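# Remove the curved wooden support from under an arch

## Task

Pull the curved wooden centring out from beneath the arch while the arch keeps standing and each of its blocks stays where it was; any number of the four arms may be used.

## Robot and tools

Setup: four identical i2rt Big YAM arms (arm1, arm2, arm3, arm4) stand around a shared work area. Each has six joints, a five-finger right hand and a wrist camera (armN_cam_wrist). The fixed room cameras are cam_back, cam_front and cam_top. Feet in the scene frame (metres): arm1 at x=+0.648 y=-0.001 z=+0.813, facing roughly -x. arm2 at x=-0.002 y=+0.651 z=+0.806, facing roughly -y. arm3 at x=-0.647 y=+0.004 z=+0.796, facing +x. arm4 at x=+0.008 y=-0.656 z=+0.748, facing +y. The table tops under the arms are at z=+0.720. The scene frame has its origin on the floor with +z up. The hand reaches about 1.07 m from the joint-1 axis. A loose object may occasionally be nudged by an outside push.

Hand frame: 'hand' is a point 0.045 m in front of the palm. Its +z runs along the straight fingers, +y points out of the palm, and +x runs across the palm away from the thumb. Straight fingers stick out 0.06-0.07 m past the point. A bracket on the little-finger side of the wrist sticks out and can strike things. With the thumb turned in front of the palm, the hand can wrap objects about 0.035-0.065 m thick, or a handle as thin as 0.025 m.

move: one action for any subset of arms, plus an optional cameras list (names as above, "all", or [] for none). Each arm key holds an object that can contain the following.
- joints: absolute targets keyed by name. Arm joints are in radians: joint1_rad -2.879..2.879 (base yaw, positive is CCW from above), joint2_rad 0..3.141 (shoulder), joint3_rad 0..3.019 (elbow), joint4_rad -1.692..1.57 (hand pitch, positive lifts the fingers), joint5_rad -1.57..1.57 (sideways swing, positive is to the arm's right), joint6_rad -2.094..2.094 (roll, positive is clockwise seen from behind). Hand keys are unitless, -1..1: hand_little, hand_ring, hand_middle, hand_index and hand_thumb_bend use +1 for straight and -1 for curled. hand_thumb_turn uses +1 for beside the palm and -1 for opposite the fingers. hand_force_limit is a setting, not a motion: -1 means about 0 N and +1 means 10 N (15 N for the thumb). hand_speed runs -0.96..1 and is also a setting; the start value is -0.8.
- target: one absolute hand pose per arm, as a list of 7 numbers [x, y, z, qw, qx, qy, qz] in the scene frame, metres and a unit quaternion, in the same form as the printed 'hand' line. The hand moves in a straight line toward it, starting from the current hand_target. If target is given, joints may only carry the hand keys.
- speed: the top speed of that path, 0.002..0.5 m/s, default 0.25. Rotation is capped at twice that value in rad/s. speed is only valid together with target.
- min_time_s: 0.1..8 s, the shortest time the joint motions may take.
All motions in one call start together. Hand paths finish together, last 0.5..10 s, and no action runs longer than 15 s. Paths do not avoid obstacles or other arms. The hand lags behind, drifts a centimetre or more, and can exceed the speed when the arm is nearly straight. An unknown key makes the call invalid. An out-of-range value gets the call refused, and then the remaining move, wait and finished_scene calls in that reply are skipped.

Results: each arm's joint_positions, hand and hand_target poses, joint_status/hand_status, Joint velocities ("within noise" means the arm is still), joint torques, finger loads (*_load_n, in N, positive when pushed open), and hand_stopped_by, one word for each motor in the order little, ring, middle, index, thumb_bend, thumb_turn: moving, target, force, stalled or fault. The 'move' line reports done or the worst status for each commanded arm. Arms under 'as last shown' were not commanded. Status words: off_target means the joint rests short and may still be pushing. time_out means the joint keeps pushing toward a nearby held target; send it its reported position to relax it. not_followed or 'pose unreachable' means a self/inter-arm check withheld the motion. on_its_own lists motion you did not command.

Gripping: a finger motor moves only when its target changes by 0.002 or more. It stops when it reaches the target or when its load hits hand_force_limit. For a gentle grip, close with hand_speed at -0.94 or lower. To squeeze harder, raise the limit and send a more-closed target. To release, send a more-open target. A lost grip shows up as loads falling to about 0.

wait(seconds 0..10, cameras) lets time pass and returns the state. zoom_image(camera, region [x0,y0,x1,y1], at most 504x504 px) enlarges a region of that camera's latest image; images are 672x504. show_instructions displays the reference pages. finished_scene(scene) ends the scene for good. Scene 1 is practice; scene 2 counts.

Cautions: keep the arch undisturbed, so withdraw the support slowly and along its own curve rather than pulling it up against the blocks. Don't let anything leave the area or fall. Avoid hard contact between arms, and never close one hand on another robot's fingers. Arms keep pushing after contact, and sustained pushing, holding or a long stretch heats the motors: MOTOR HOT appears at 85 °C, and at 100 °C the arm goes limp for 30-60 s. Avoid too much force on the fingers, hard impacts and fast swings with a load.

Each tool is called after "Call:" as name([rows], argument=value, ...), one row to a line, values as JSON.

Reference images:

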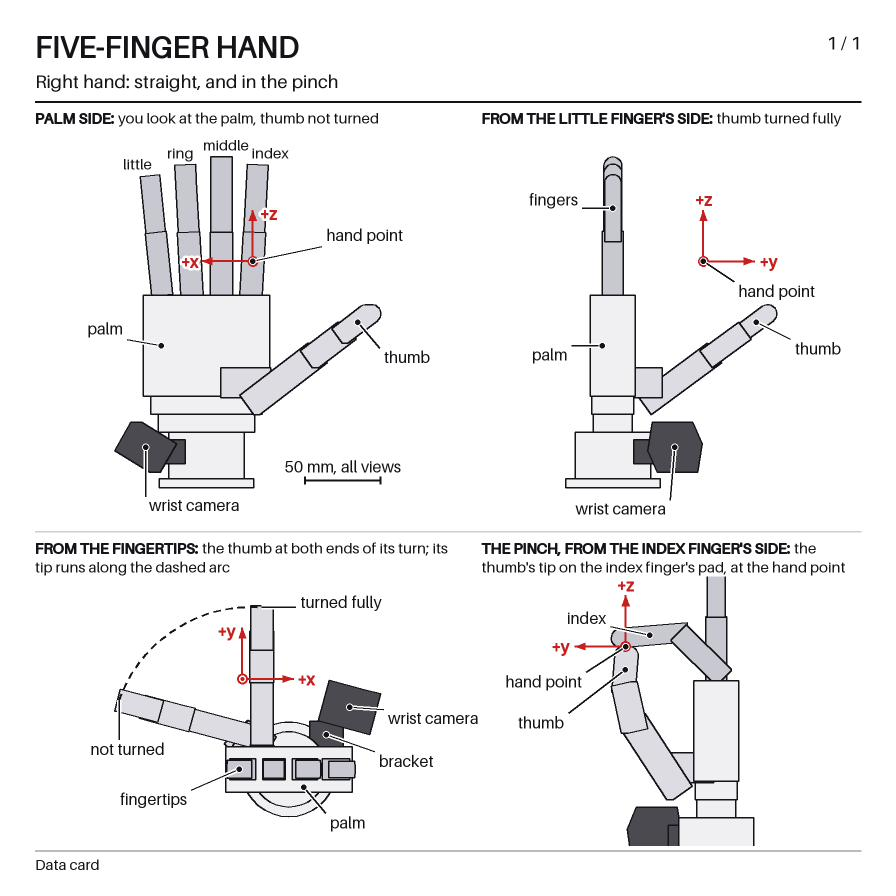

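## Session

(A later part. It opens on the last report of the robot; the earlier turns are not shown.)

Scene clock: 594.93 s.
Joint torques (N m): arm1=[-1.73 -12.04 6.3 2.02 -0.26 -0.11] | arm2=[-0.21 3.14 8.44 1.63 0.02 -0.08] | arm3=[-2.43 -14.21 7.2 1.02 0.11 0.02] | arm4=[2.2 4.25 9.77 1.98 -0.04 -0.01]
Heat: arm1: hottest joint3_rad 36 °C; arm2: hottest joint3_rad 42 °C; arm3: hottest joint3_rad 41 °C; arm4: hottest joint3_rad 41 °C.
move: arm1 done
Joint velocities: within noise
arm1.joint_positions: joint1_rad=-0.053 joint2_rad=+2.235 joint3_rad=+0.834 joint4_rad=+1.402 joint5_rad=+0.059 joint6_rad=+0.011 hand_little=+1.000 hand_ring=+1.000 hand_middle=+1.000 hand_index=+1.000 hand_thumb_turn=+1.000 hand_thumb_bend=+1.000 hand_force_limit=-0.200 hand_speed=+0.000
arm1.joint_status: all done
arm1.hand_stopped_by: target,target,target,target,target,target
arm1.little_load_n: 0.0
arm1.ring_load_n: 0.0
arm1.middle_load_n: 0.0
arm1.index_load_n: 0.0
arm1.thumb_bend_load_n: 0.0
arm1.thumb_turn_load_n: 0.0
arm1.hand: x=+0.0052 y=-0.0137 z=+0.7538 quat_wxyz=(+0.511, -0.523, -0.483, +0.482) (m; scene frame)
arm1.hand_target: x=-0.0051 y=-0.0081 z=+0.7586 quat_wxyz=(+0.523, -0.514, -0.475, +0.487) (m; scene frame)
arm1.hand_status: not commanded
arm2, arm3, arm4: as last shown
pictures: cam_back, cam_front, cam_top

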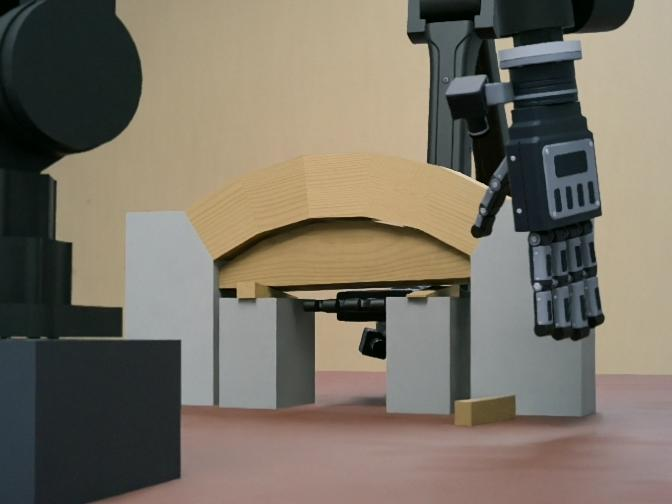

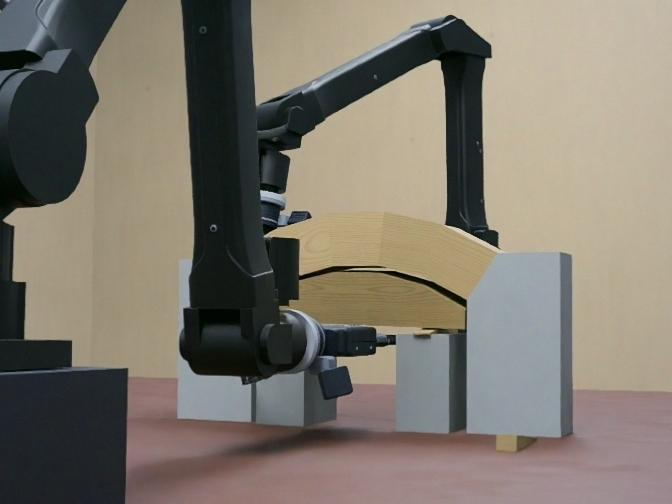

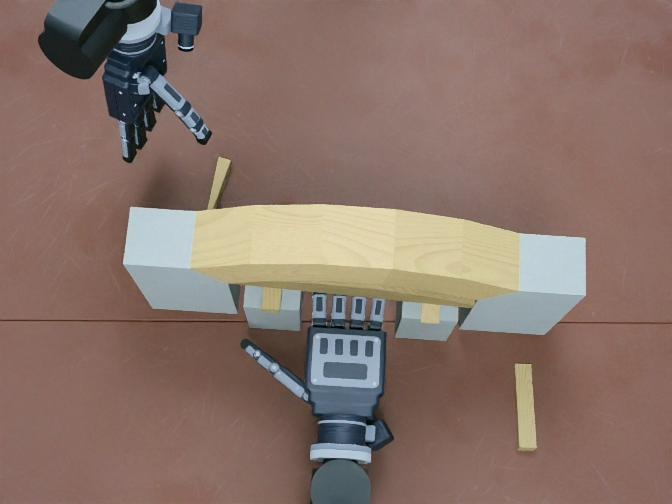

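Call:
move(arm1={"joints":{"joint1_rad":-0.062,"joint2_rad":2.256,"joint3_rad":0.887,"joint4_rad":1.405,"joint5_rad":0.056},"min_time_s":2}, cameras=["cam_front","cam_top"])

Call:
zoom_image(camera="cam_front", region=[250, 260, 500, 420])

Call:
zoom_image(camera="cam_top", region=[230, 230, 470, 390])

Scene clock: 613.53 s.
Joint torques (N m): arm1=[-1.73 -12.28 6.57 1.31 -0.26 -0.12] | arm2=[-0.26 3.14 8.44 1.66 0.03 -0.08] | arm3=[-2.37 -14.21 7.21 1.03 0.11 0.02] | arm4=[0.91 3.49 9.51 2.18 -0.01 0.02]
Heat: arm1: hottest joint3_rad 36 °C; arm2: hottest joint3_rad 42 °C; arm3: hottest joint3_rad 41 °C; arm4: hottest joint3_rad 41 °C.
move: arm1 done
Joint velocities: within noise
arm1.joint_positions: joint1_rad=-0.053 joint2_rad=+2.239 joint3_rad=+0.858 joint4_rad=+1.402 joint5_rad=+0.058 joint6_rad=+0.011 hand_little=+1.000 hand_ring=+1.000 hand_middle=+1.000 hand_index=+1.000 hand_thumb_turn=+1.000 hand_thumb_bend=+1.000 hand_force_limit=-0.200 hand_speed=+0.000
arm1.joint_status: all done
arm1.hand_stopped_by: target,target,target,target,target,target
arm1.little_load_n: 0.0
arm1.ring_load_n: 0.0
arm1.middle_load_n: 0.0
arm1.index_load_n: 0.0
arm1.thumb_bend_load_n: 0.0
arm1.thumb_turn_load_n: -0.5
arm1.hand: x=-0.0045 y=-0.0134 z=+0.7592 quat_wxyz=(+0.516, -0.518, -0.478, +0.487) (m; scene frame)
arm1.hand_target: x=-0.0140 y=-0.0077 z=+0.7589 quat_wxyz=(+0.523, -0.514, -0.475, +0.487) (m; scene frame)
arm1.hand_status: not commanded
arm2, arm3, arm4: as last shown
pictures: cam_front, cam_top

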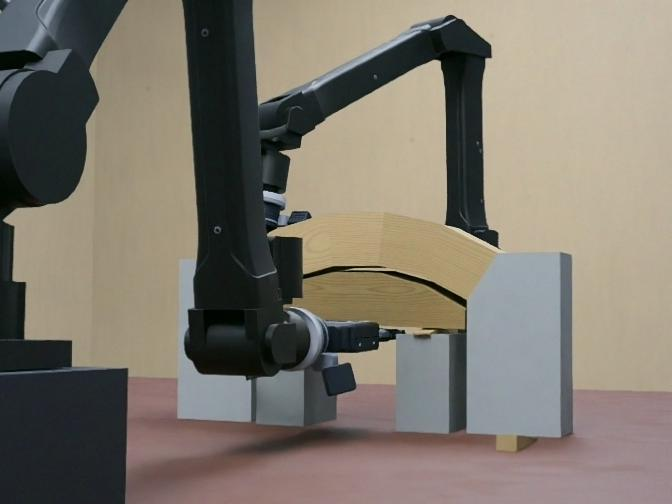

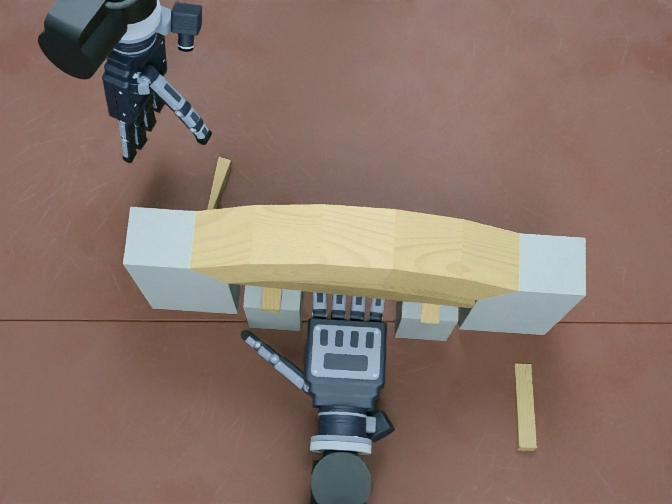

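Scaled by 2.016.

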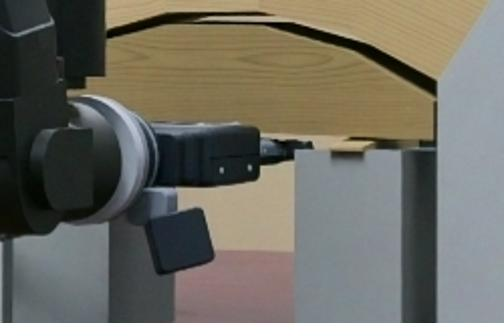

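Scaled by 2.100.

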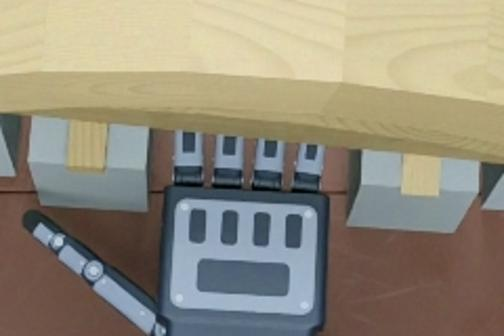

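Call:
move(arm1={"joints":{"joint2_rad":2.203},"min_time_s":1.5}, cameras=["cam_front"])

Call:
move(arm1={"joints":{"joint2_rad":2.189},"min_time_s":1.5}, cameras=["cam_front","cam_back"])

Call:
zoom_image(camera="cam_front", region=[250, 240, 500, 400])

Call:
zoom_image(camera="cam_back", region=[200, 200, 500, 400])

Scene clock: 627.67 s.
Joint torques (N m): arm1=[-1.67 -15.79 6.65 1.31 -0.25 -0.09] | arm2=[-0.26 3.08 8.43 1.63 0.02 -0.08] | arm3=[-2.37 -14.21 7.21 1.01 0.11 0.02] | arm4=[0.67 4.01 9.7 2.29 -0.06 -0.01]
Heat: arm1: hottest joint3_rad 36 °C; arm2: hottest joint3_rad 42 °C; arm3: hottest joint3_rad 41 °C; arm4: hottest joint3_rad 41 °C.
move: arm1 done
Joint velocities: within noise
arm1.joint_positions: joint1_rad=-0.054 joint2_rad=+2.230 joint3_rad=+0.858 joint4_rad=+1.402 joint5_rad=+0.058 joint6_rad=+0.008 hand_little=+1.000 hand_ring=+1.000 hand_middle=+1.000 hand_index=+1.000 hand_thumb_turn=+1.000 hand_thumb_bend=+1.000 hand_force_limit=-0.200 hand_speed=+0.000
arm1.joint_status: all done
arm1.hand_stopped_by: target,target,target,target,target,target
arm1.little_load_n: 0.0
arm1.ring_load_n: 0.0
arm1.middle_load_n: 0.0
arm1.index_load_n: -0.5
arm1.thumb_bend_load_n: 0.0
arm1.thumb_turn_load_n: -0.5
arm1.hand: x=-0.0062 y=-0.0130 z=+0.7649 quat_wxyz=(+0.518, -0.515, -0.476, +0.489) (m; scene frame)
arm1.hand_target: x=-0.0228 y=-0.0073 z=+0.7928 quat_wxyz=(+0.535, -0.501, -0.461, +0.500) (m; scene frame)
arm1.hand_status: not commanded
arm2, arm4: as last shown
arm3.joint_positions: joint1_rad=-0.511 joint2_rad=+1.596 joint3_rad=+1.124 joint4_rad=-0.870 joint5_rad=-0.007 joint6_rad=+1.496 hand_little=+1.000 hand_ring=+1.000 hand_middle=+0.999 hand_index=+1.000 hand_thumb_turn=-1.000 hand_thumb_bend=+0.600 hand_force_limit=-0.200 hand_speed=-0.500
arm3.joint_status: not commanded
arm3.hand_stopped_by: target,target,target,target,target,target
arm3.little_load_n: 0.0
arm3.ring_load_n: 0.0
arm3.middle_load_n: 0.0
arm3.index_load_n: 0.0
arm3.thumb_bend_load_n: 0.0
arm3.thumb_turn_load_n: 0.0
arm3.hand: x=-0.1519 y=-0.1871 z=+0.8682 quat_wxyz=(-0.104, -0.204, -0.973, +0.030) (m; scene frame)
arm3.hand_target: x=-0.1539 y=-0.1952 z=+0.8741 quat_wxyz=(-0.112, -0.217, -0.969, +0.034) (m; scene frame)
arm3.hand_status: not commanded
pictures: cam_front

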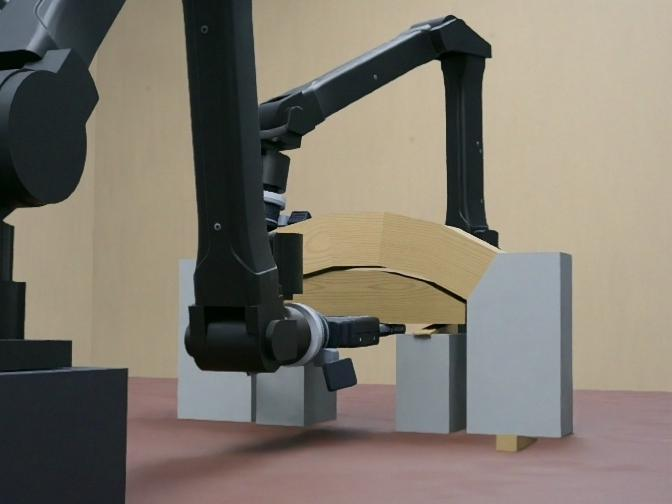

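Scene clock: 629.47 s.
Joint torques (N m): arm1=[-1.67 -16.91 6.65 1.29 -0.25 -0.07] | arm2=[-0.15 3.02 8.42 1.63 0.02 -0.08] | arm3=[-2.37 -14.15 7.21 1.01 0.11 0.02] | arm4=[0.26 3.55 9.81 2.24 -0.02 0]
Heat: arm1: hottest joint3_rad 36 °C; arm2: hottest joint3_rad 42 °C; arm3: hottest joint3_rad 41 °C; arm4: hottest joint3_rad 41 °C.
move: arm1 done
Joint velocities: within noise
arm1.joint_positions: joint1_rad=-0.054 joint2_rad=+2.229 joint3_rad=+0.858 joint4_rad=+1.402 joint5_rad=+0.058 joint6_rad=+0.006 hand_little=+1.000 hand_ring=+1.000 hand_middle=+1.000 hand_index=+1.000 hand_thumb_turn=+1.000 hand_thumb_bend=+1.000 hand_force_limit=-0.200 hand_speed=+0.000
arm1.joint_status: all done
arm1.hand_stopped_by: target,target,target,target,target,target
arm1.little_load_n: 0.0
arm1.ring_load_n: 0.0
arm1.middle_load_n: -0.5
arm1.index_load_n: -0.5
arm1.thumb_bend_load_n: 0.0
arm1.thumb_turn_load_n: 0.0
arm1.hand: x=-0.0063 y=-0.0128 z=+0.7653 quat_wxyz=(+0.519, -0.515, -0.477, +0.488) (m; scene frame)
arm1.hand_target: x=-0.0249 y=-0.0073 z=+0.8020 quat_wxyz=(+0.539, -0.497, -0.457, +0.504) (m; scene frame)
arm1.hand_status: not commanded
arm2, arm3, arm4: as last shown
arm4.index_load_n: 0.5
pictures: cam_back, cam_front

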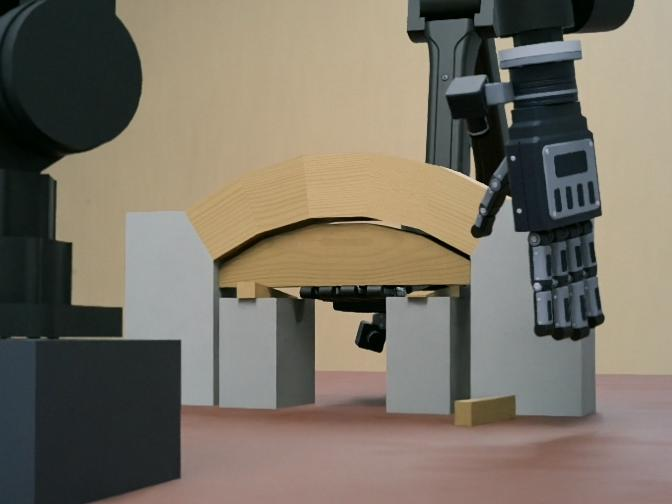

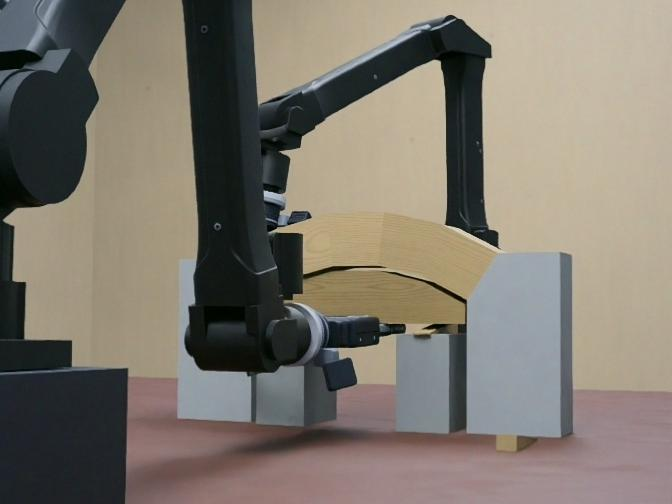

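Scaled by 2.016.

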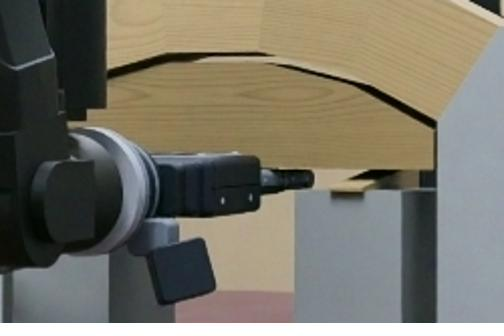

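Scaled by 1.680.

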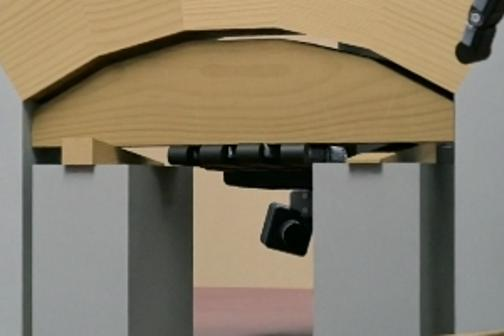

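Call:
move(arm1={"joints":{"joint2_rad":2.174},"min_time_s":1.5})

Call:
move(arm1={"joints":{"joint2_rad":2.164},"min_time_s":1.5}, cameras=["cam_front","cam_back"])

Call:
zoom_image(camera="cam_front", region=[250, 240, 500, 400])

Call:
zoom_image(camera="cam_back", region=[200, 200, 500, 400])

Scene clock: 637.07 s.
Joint torques (N m): arm1=[-1.67 -17.9 6.67 1.46 -0.25 -0.06] | arm2=[-0.21 3.08 8.42 1.65 0.02 -0.08] | arm3=[-2.37 -14.21 7.2 1.03 0.11 0.02] | arm4=[1.44 4.01 9.62 2.02 0.03 0.1]
Heat: arm1: hottest joint3_rad 36 °C; arm2: hottest joint3_rad 42 °C; arm3: hottest joint3_rad 41 °C; arm4: hottest joint3_rad 41 °C.
move: arm1 done
Joint velocities: within noise
arm1.joint_positions: joint1_rad=-0.054 joint2_rad=+2.226 joint3_rad=+0.858 joint4_rad=+1.397 joint5_rad=+0.058 joint6_rad=+0.005 hand_little=+1.000 hand_ring=+1.000 hand_middle=+1.000 hand_index=+1.000 hand_thumb_turn=+1.000 hand_thumb_bend=+1.000 hand_force_limit=-0.200 hand_speed=+0.000
arm1.joint_status: all done
arm1.hand_stopped_by: target,target,target,target,target,target
arm1.little_load_n: 0.0
arm1.ring_load_n: 0.0
arm1.middle_load_n: -0.5
arm1.index_load_n: -0.5
arm1.thumb_bend_load_n: 0.0
arm1.thumb_turn_load_n: -0.5
arm1.hand: x=-0.0066 y=-0.0128 z=+0.7659 quat_wxyz=(+0.519, -0.515, -0.477, +0.488) (m; scene frame)
arm1.hand_target: x=-0.0269 y=-0.0073 z=+0.8117 quat_wxyz=(+0.542, -0.493, -0.453, +0.507) (m; scene frame)
arm1.hand_status: not commanded
arm2, arm3, arm4: as last shown
arm4.index_load_n: 0.0
pictures: none

Scene clock: 638.87 s.
Joint torques (N m): arm1=[-1.67 -18.37 6.71 1.63 -0.25 -0.06] | arm2=[-0.15 3.08 8.44 1.65 0.02 -0.08] | arm3=[-2.37 -14.15 7.21 1.02 0.11 0.02] | arm4=[0.5 3.55 9.5 1.98 -0.02 0.04]
Heat: arm1: hottest joint3_rad 36 °C; arm2: hottest joint3_rad 42 °C; arm3: hottest joint3_rad 41 °C; arm4: hottest joint3_rad 41 °C.
move: arm1 done
Joint velocities: within noise
arm1.joint_positions: joint1_rad=-0.054 joint2_rad=+2.222 joint3_rad=+0.858 joint4_rad=+1.392 joint5_rad=+0.058 joint6_rad=+0.005 hand_little=+1.000 hand_ring=+1.000 hand_middle=+1.000 hand_index=+1.000 hand_thumb_turn=+1.000 hand_thumb_bend=+1.000 hand_force_limit=-0.200 hand_speed=+0.000
arm1.joint_status: all done
arm1.hand_stopped_by: target,target,target,target,target,target
arm1.little_load_n: -0.5
arm1.ring_load_n: -0.5
arm1.middle_load_n: -0.5
arm1.index_load_n: -1.0
arm1.thumb_bend_load_n: 0.0
arm1.thumb_turn_load_n: 0.0
arm1.hand: x=-0.0071 y=-0.0128 z=+0.7675 quat_wxyz=(+0.519, -0.515, -0.477, +0.488) (m; scene frame)
arm1.hand_target: x=-0.0282 y=-0.0073 z=+0.8183 quat_wxyz=(+0.544, -0.491, -0.450, +0.510) (m; scene frame)
arm1.hand_status: not commanded
arm2, arm3, arm4: as last shown
pictures: cam_back, cam_front

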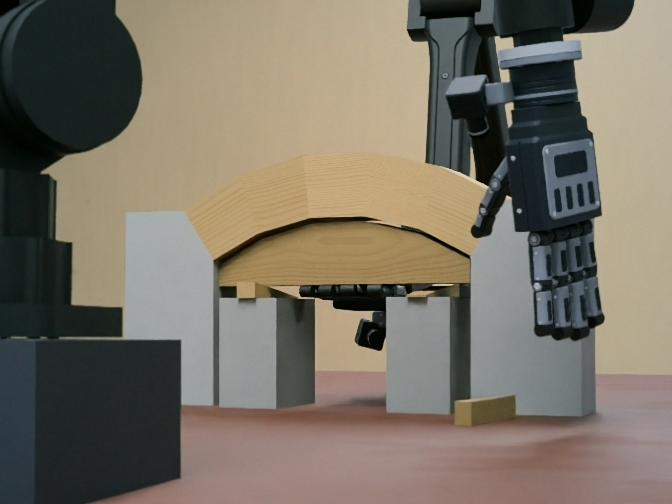

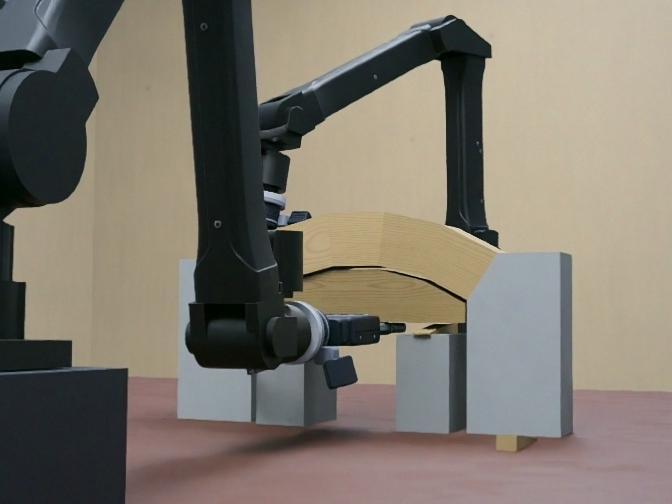

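Scaled by 2.016.

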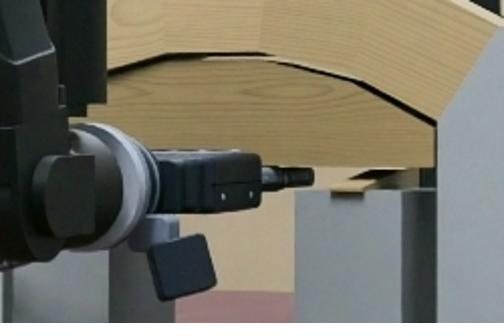

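Scaled by 1.680.

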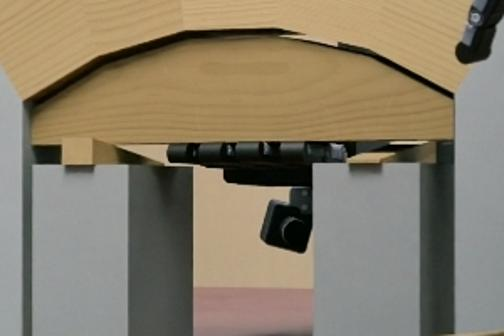

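Call:
move(arm1={"joints":{"joint2_rad":2.159},"min_time_s":1}, cameras=["cam_front","cam_back","arm1_cam_wrist"])

Call:
zoom_image(camera="cam_front", region=[290, 250, 390, 310])

Call:
zoom_image(camera="cam_back", region=[210, 210, 480, 310])

Scene clock: 655.33 s.
Joint torques (N m): arm1=[-1.73 -18.37 6.76 1.62 -0.25 -0.06] | arm2=[-0.21 3.08 8.42 1.69 0.02 -0.08] | arm3=[-2.32 -14.21 7.21 1.02 0.11 0.02] | arm4=[0.97 3.6 9.57 2.04 -0.02 0]
Heat: arm1: hottest joint3_rad 35 °C; arm2: hottest joint3_rad 42 °C; arm3: hottest joint3_rad 41 °C; arm4: hottest joint3_rad 41 °C.
move: arm1 done
Joint velocities: within noise
arm1.joint_positions: joint1_rad=-0.054 joint2_rad=+2.217 joint3_rad=+0.858 joint4_rad=+1.392 joint5_rad=+0.058 joint6_rad=+0.005 hand_little=+1.000 hand_ring=+1.000 hand_middle=+1.000 hand_index=+1.000 hand_thumb_turn=+1.000 hand_thumb_bend=+1.000 hand_force_limit=-0.200 hand_speed=+0.000
arm1.joint_status: all done
arm1.hand_stopped_by: target,target,target,target,target,target
arm1.little_load_n: -1.0
arm1.ring_load_n: -0.5
arm1.middle_load_n: -0.5
arm1.index_load_n: -1.0
arm1.thumb_bend_load_n: 0.0
arm1.thumb_turn_load_n: 0.0
arm1.hand: x=-0.0080 y=-0.0128 z=+0.7706 quat_wxyz=(+0.520, -0.514, -0.476, +0.489) (m; scene frame)
arm1.hand_target: x=-0.0288 y=-0.0073 z=+0.8217 quat_wxyz=(+0.546, -0.489, -0.449, +0.511) (m; scene frame)
arm1.hand_status: not commanded
arm2.joint_positions: joint1_rad=-0.584 joint2_rad=+0.583 joint3_rad=+1.360 joint4_rad=-1.578 joint5_rad=+0.119 joint6_rad=-1.069 hand_little=+1.000 hand_ring=+1.000 hand_middle=+1.000 hand_index=+1.000 hand_thumb_turn=+1.000 hand_thumb_bend=+1.000 hand_force_limit=+0.000 hand_speed=-0.800
arm2.joint_status: not commanded
arm2.hand_stopped_by: target,target,target,target,target,target
arm2.little_load_n: 0.0
arm2.ring_load_n: 0.0
arm2.middle_load_n: 0.0
arm2.index_load_n: 0.0
arm2.thumb_bend_load_n: 0.0
arm2.thumb_turn_load_n: 0.0
arm2.hand: x=-0.1430 y=+0.5558 z=+1.2418 quat_wxyz=(+0.314, +0.192, -0.906, +0.211) (m; scene frame)
arm2.hand_target: x=-0.1429 y=+0.5561 z=+1.2503 quat_wxyz=(+0.321, +0.191, -0.901, +0.218) (m; scene frame)
arm2.hand_status: not commanded
arm3: as last shown
arm4.joint_positions: joint1_rad=-0.137 joint2_rad=+0.586 joint3_rad=+1.364 joint4_rad=-1.422 joint5_rad=+0.103 joint6_rad=-1.583 hand_little=+1.000 hand_ring=+1.000 hand_middle=+1.000 hand_index=+1.000 hand_thumb_turn=+1.000 hand_thumb_bend=+1.000 hand_force_limit=+0.000 hand_speed=-0.800
arm4.joint_status: not commanded
arm4.hand_stopped_by: target,target,target,target,target,target
arm4.little_load_n: 0.0
arm4.ring_load_n: 0.5
arm4.middle_load_n: 0.0
arm4.index_load_n: 0.0
arm4.thumb_bend_load_n: 0.0
arm4.thumb_turn_load_n: 0.0
arm4.hand: x=+0.1090 y=-0.4523 z=+1.2292 quat_wxyz=(-0.260, +0.675, +0.589, +0.359) (m; scene frame)
arm4.hand_target: x=+0.1089 y=-0.4530 z=+1.2422 quat_wxyz=(-0.270, +0.671, +0.584, +0.369) (m; scene frame)
arm4.hand_status: not commanded
pictures: arm1_cam_wrist, cam_back, cam_front
camera_calibration:
arm1_cam_wrist: T_world_to_cam=[[-0.00487377, 0.292726, -0.956184, 0.74167], [0.464797, -0.845966, -0.261353, 0.189957], [-0.885404, -0.445705, -0.131935, 0.208336], [0, 0, 0, 1]] pos_world=[0.0997853, 0.0364472, 0.786305]

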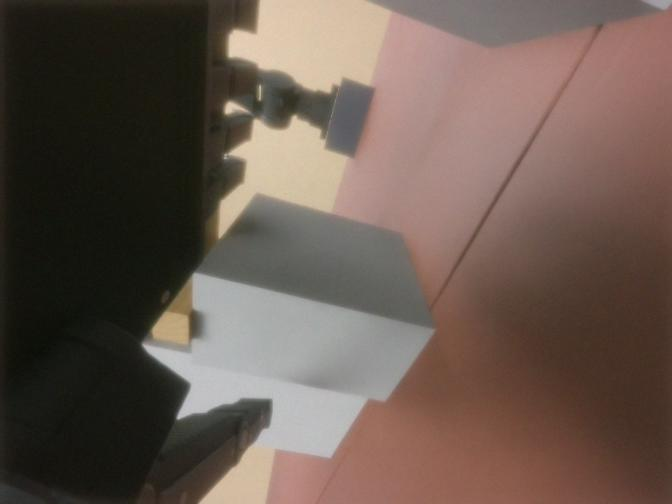

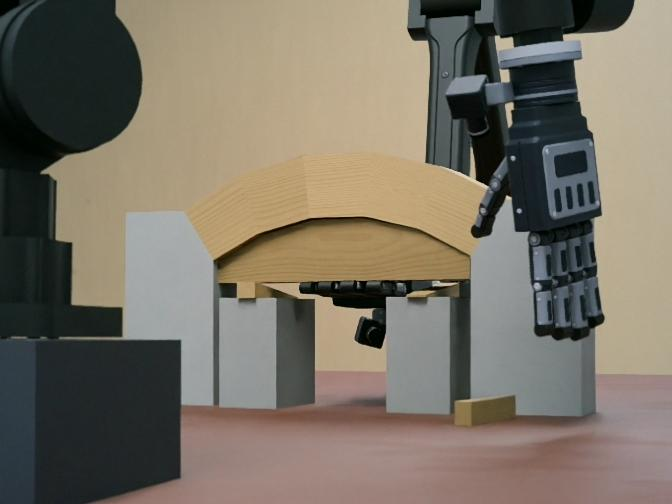

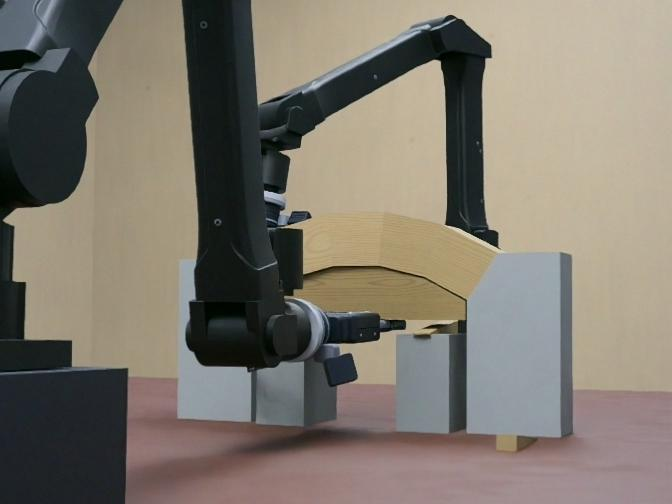

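Scaled by 5.040.

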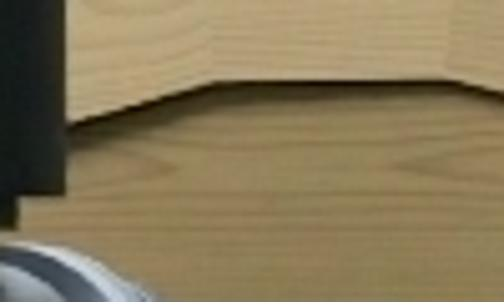

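Scaled by 1.867.

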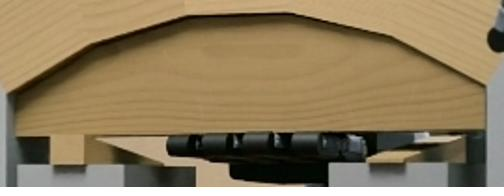

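Call:
move(arm1={"joints":{"joint1_rad":-0.051,"joint3_rad":0.868,"joint4_rad":1.424},"min_time_s":1})

Call:
move(arm1={"joints":{"joint1_rad":-0.047,"joint2_rad":2.151,"joint3_rad":0.823,"joint4_rad":1.457,"joint5_rad":0.061},"min_time_s":3}, cameras=["cam_front","cam_back","cam_top"])

Call:
zoom_image(camera="cam_front", region=[290, 250, 480, 350])

Call:
zoom_image(camera="cam_back", region=[210, 210, 480, 310])

Scene clock: 693.40 s.
Joint torques (N m): arm1=[-0.91 -18.37 5.01 2.29 -0.25 -0.06] | arm2=[-0.21 3.25 8.46 1.63 0.02 -0.08] | arm3=[-2.37 -14.21 7.21 1.02 0.11 0.02] | arm4=[0.5 3.43 9.87 1.96 0.01 -0.01]
Heat: arm1: hottest joint2_rad 35 °C; arm2: hottest joint3_rad 42 °C; arm3: hottest joint3_rad 41 °C; arm4: hottest joint3_rad 41 °C.
move: arm1 done
Joint velocities: within noise
arm1.joint_positions: joint1_rad=-0.054 joint2_rad=+2.217 joint3_rad=+0.858 joint4_rad=+1.392 joint5_rad=+0.058 joint6_rad=+0.005 hand_little=+1.000 hand_ring=+1.000 hand_middle=+1.000 hand_index=+1.000 hand_thumb_turn=+1.000 hand_thumb_bend=+1.000 hand_force_limit=-0.200 hand_speed=+0.000
arm1.joint_status: all done
arm1.hand_stopped_by: target,target,target,target,target,target
arm1.little_load_n: -0.5
arm1.ring_load_n: -0.5
arm1.middle_load_n: -0.5
arm1.index_load_n: -1.0
arm1.thumb_bend_load_n: 0.0
arm1.thumb_turn_load_n: 0.0
arm1.hand: x=-0.0080 y=-0.0128 z=+0.7706 quat_wxyz=(+0.520, -0.514, -0.476, +0.489) (m; scene frame)
arm1.hand_target: x=-0.0217 y=-0.0148 z=+0.8197 quat_wxyz=(+0.543, -0.487, -0.452, +0.514) (m; scene frame)
arm1.hand_status: not commanded
arm2, arm3, arm4: as last shown
arm3.little_load_n: -0.5
arm3.thumb_turn_load_n: -0.5
arm4.ring_load_n: 0.0
pictures: none

Scene clock: 696.70 s.
Joint torques (N m): arm1=[-0.56 -17.61 4.37 3.07 -0.03 -0.06] | arm2=[-0.21 3.02 8.42 1.66 0.02 -0.08] | arm3=[-2.37 -14.21 7.21 1.02 0.11 0.02] | arm4=[1.2 4.13 9.77 2.04 0 0.02]
Heat: arm1: hottest joint2_rad 35 °C; arm2: hottest joint3_rad 42 °C; arm3: hottest joint3_rad 41 °C; arm4: hottest joint3_rad 41 °C.
move: arm1 done
Joint velocities: within noise
arm1.joint_positions: joint1_rad=-0.054 joint2_rad=+2.205 joint3_rad=+0.817 joint4_rad=+1.404 joint5_rad=+0.058 joint6_rad=+0.005 hand_little=+1.000 hand_ring=+1.000 hand_middle=+1.000 hand_index=+1.000 hand_thumb_turn=+1.000 hand_thumb_bend=+1.000 hand_force_limit=-0.200 hand_speed=+0.000
arm1.joint_status: all done
arm1.hand_stopped_by: target,target,target,target,target,target
arm1.little_load_n: -0.5
arm1.ring_load_n: -0.5
arm1.middle_load_n: -0.5
arm1.index_load_n: -0.5
arm1.thumb_bend_load_n: 0.0
arm1.thumb_turn_load_n: 0.0
arm1.hand: x=+0.0071 y=-0.0129 z=+0.7672 quat_wxyz=(+0.516, -0.518, -0.481, +0.484) (m; scene frame)
arm1.hand_target: x=-0.0057 y=-0.0164 z=+0.8171 quat_wxyz=(+0.542, -0.488, -0.452, +0.513) (m; scene frame)
arm1.hand_status: not commanded
arm2, arm3, arm4: as last shown
arm3.little_load_n: 0.0
arm3.thumb_turn_load_n: 0.0
pictures: cam_back, cam_front, cam_top

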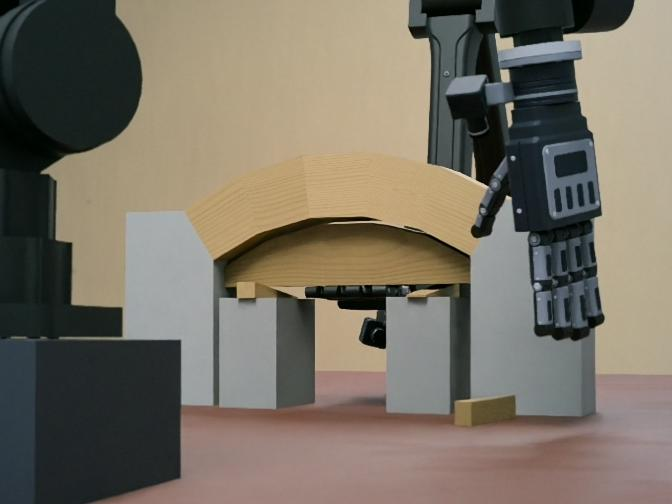

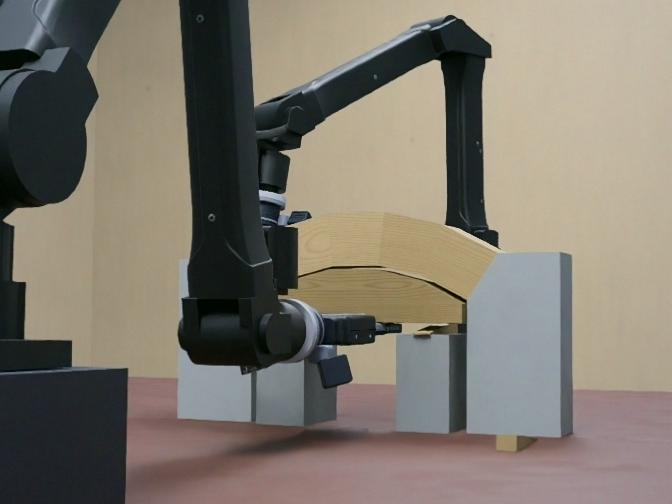

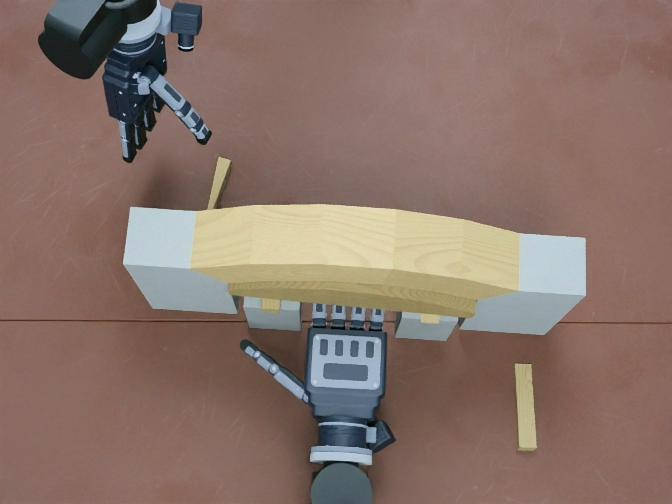

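Scaled by 2.653.

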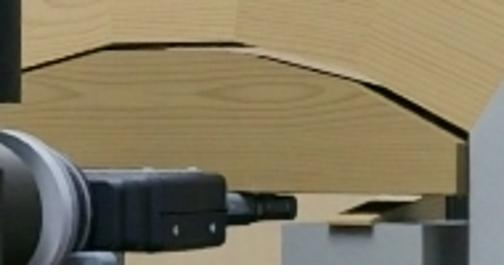

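Scaled by 1.867.

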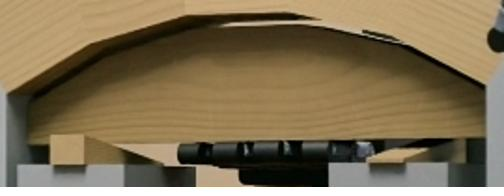

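Call:
move(arm1={"joints":{"joint1_rad":-0.0435,"joint2_rad":2.1415,"joint3_rad":0.778,"joint4_rad":1.5015,"joint5_rad":0.065},"min_time_s":3}, cameras=["cam_front","cam_back","cam_top"])

Call:
zoom_image(camera="cam_front", region=[290, 250, 480, 350])

Call:
zoom_image(camera="cam_top", region=[220, 240, 490, 350])

Call:
zoom_image(camera="cam_back", region=[210, 210, 480, 310])

Scene clock: 721.00 s.
Joint torques (N m): arm1=[-0.5 -17.32 4.11 3.12 -0.01 -0.06] | arm2=[-0.26 3.14 8.43 1.62 0.02 -0.08] | arm3=[-2.37 -14.15 7.21 1.02 0.11 0.02] | arm4=[1.32 4.42 9.51 2.11 0 0.03]
Heat: arm1: hottest joint2_rad 38 °C; arm2: hottest joint3_rad 42 °C; arm3: hottest joint3_rad 41 °C; arm4: hottest joint3_rad 41 °C.
move: arm1 time_out
Joint velocities: within noise
arm1.joint_positions: joint1_rad=-0.051 joint2_rad=+2.197 joint3_rad=+0.771 joint4_rad=+1.447 joint5_rad=+0.062 joint6_rad=+0.005 hand_little=+1.000 hand_ring=+1.000 hand_middle=+1.000 hand_index=+1.000 hand_thumb_turn=+1.000 hand_thumb_bend=+1.000 hand_force_limit=-0.200 hand_speed=+0.000
arm1.joint_status: joint4_rad time_out (moved +0.042 of +0.097); the others done
arm1.hand_stopped_by: target,target,target,target,target,target
arm1.little_load_n: -0.5
arm1.ring_load_n: -1.0
arm1.middle_load_n: -0.5
arm1.index_load_n: -0.5
arm1.thumb_bend_load_n: 0.0
arm1.thumb_turn_load_n: 0.0
arm1.hand: x=+0.0231 y=-0.0143 z=+0.7689 quat_wxyz=(+0.517, -0.517, -0.479, +0.485) (m; scene frame)
arm1.hand_target: x=+0.0098 y=-0.0181 z=+0.8196 quat_wxyz=(+0.544, -0.486, -0.450, +0.515) (m; scene frame)
arm1.hand_status: not commanded
arm2, arm3, arm4: as last shown
pictures: cam_back, cam_front, cam_top

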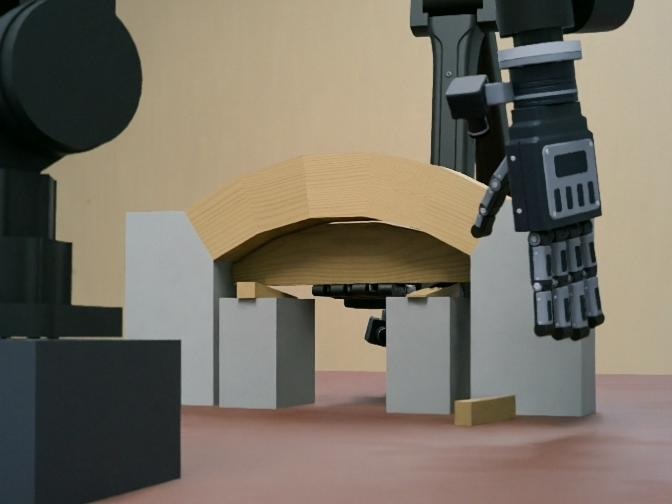

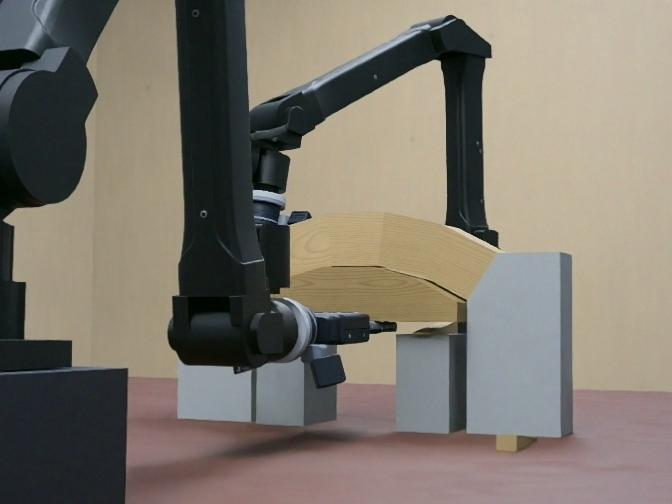

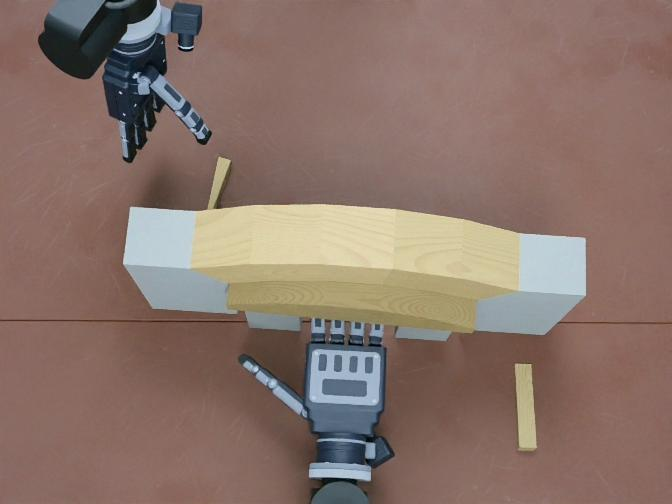

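Scaled by 2.653.

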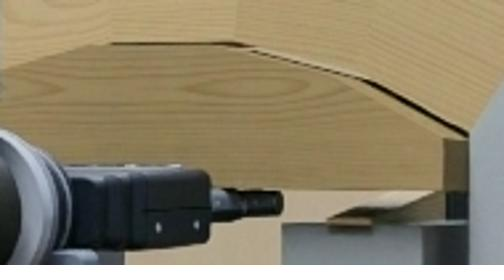

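Scaled by 1.867.

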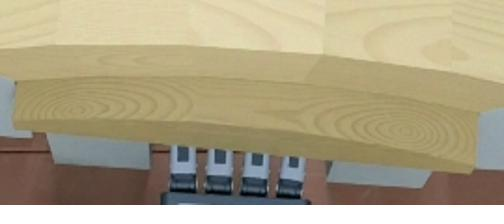

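Scaled by 1.867.

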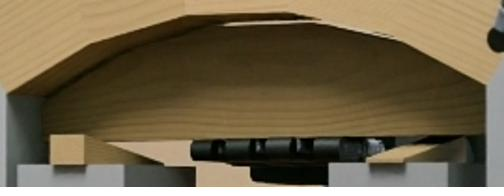

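Call:
move(arm1={"joints":{"joint1_rad":-0.0395,"joint2_rad":2.1245,"joint3_rad":0.7155,"joint4_rad":1.541,"joint5_rad":0.068},"min_time_s":3.5}, cameras=["cam_front","cam_back","cam_top"])

Call:
zoom_image(camera="cam_front", region=[290, 250, 480, 350])

Call:
zoom_image(camera="cam_top", region=[220, 240, 490, 350])

Call:
zoom_image(camera="cam_back", region=[210, 210, 480, 310])

Scene clock: 742.83 s.
Joint torques (N m): arm1=[-0.5 -16.62 3.64 3.14 -0.05 -0.06] | arm2=[-0.26 3.14 8.42 1.65 0.03 -0.08] | arm3=[-2.37 -14.21 7.21 1.02 0.11 0.02] | arm4=[0.62 3.72 9.78 2.03 -0.05 0]
Heat: arm1: hottest joint2_rad 38 °C; arm2: hottest joint3_rad 42 °C; arm3: hottest joint3_rad 41 °C; arm4: hottest joint3_rad 41 °C.
move: arm1 time_out
Joint velocities: within noise
arm1.joint_positions: joint1_rad=-0.047 joint2_rad=+2.179 joint3_rad=+0.709 joint4_rad=+1.485 joint5_rad=+0.066 joint6_rad=+0.005 hand_little=+1.000 hand_ring=+1.000 hand_middle=+1.000 hand_index=+1.000 hand_thumb_turn=+1.000 hand_thumb_bend=+1.000 hand_force_limit=-0.200 hand_speed=+0.000
arm1.joint_status: joint4_rad time_out (moved +0.039 of +0.094); the others done
arm1.hand_stopped_by: target,target,target,target,target,target
arm1.little_load_n: -0.5
arm1.ring_load_n: -0.5
arm1.middle_load_n: -0.5
arm1.index_load_n: -0.5
arm1.thumb_bend_load_n: 0.0
arm1.thumb_turn_load_n: -0.5
arm1.on_its_own: joint4_rad reads +1.485 and still pushes toward +1.541 since a time_out
arm1.hand: x=+0.0451 y=-0.0159 z=+0.7704 quat_wxyz=(+0.516, -0.518, -0.481, +0.484) (m; scene frame)
arm1.hand_target: x=+0.0320 y=-0.0199 z=+0.8191 quat_wxyz=(+0.542, -0.488, -0.452, +0.514) (m; scene frame)
arm1.hand_status: not commanded
arm2, arm4: as last shown
arm2.middle_load_n: 0.5
arm3.joint_positions: joint1_rad=-0.511 joint2_rad=+1.596 joint3_rad=+1.124 joint4_rad=-0.870 joint5_rad=-0.007 joint6_rad=+1.496 hand_little=+1.000 hand_ring=+1.000 hand_middle=+0.999 hand_index=+1.000 hand_thumb_turn=-1.000 hand_thumb_bend=+0.600 hand_force_limit=-0.200 hand_speed=-0.500
arm3.joint_status: not commanded
arm3.hand_stopped_by: target,target,target,target,target,target
arm3.little_load_n: 0.0
arm3.ring_load_n: 0.0
arm3.middle_load_n: 0.0
arm3.index_load_n: 0.0
arm3.thumb_bend_load_n: 0.0
arm3.thumb_turn_load_n: 0.0
arm3.hand: x=-0.1519 y=-0.1871 z=+0.8682 quat_wxyz=(-0.104, -0.204, -0.973, +0.030) (m; scene frame)
arm3.hand_target: x=-0.1539 y=-0.1952 z=+0.8741 quat_wxyz=(-0.112, -0.217, -0.969, +0.034) (m; scene frame)
arm3.hand_status: not commanded
pictures: cam_back, cam_front, cam_top

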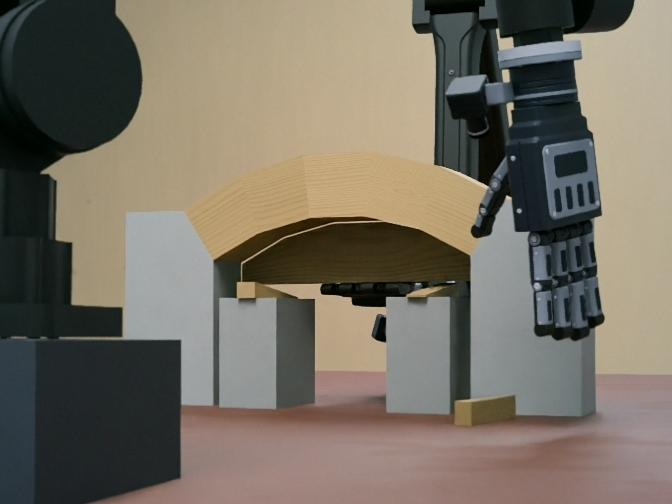

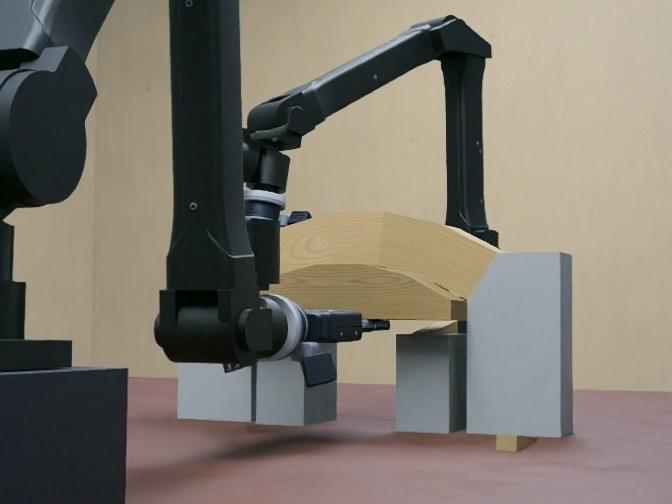

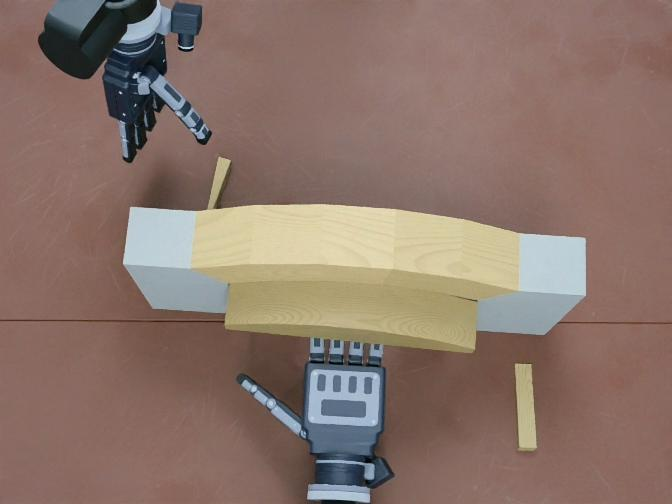

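Scaled by 2.653.

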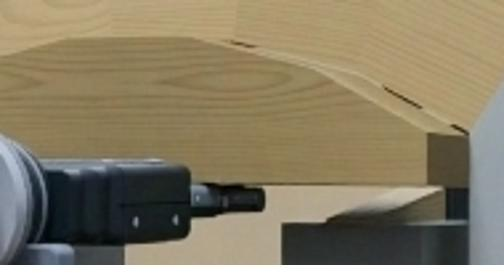

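Scaled by 1.867.

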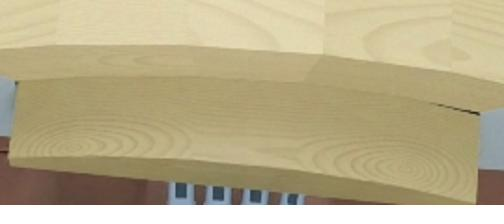

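Scaled by 1.867.

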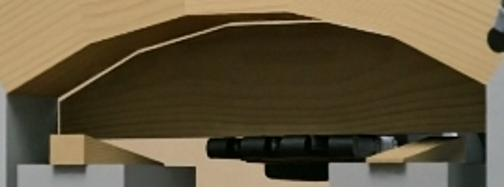

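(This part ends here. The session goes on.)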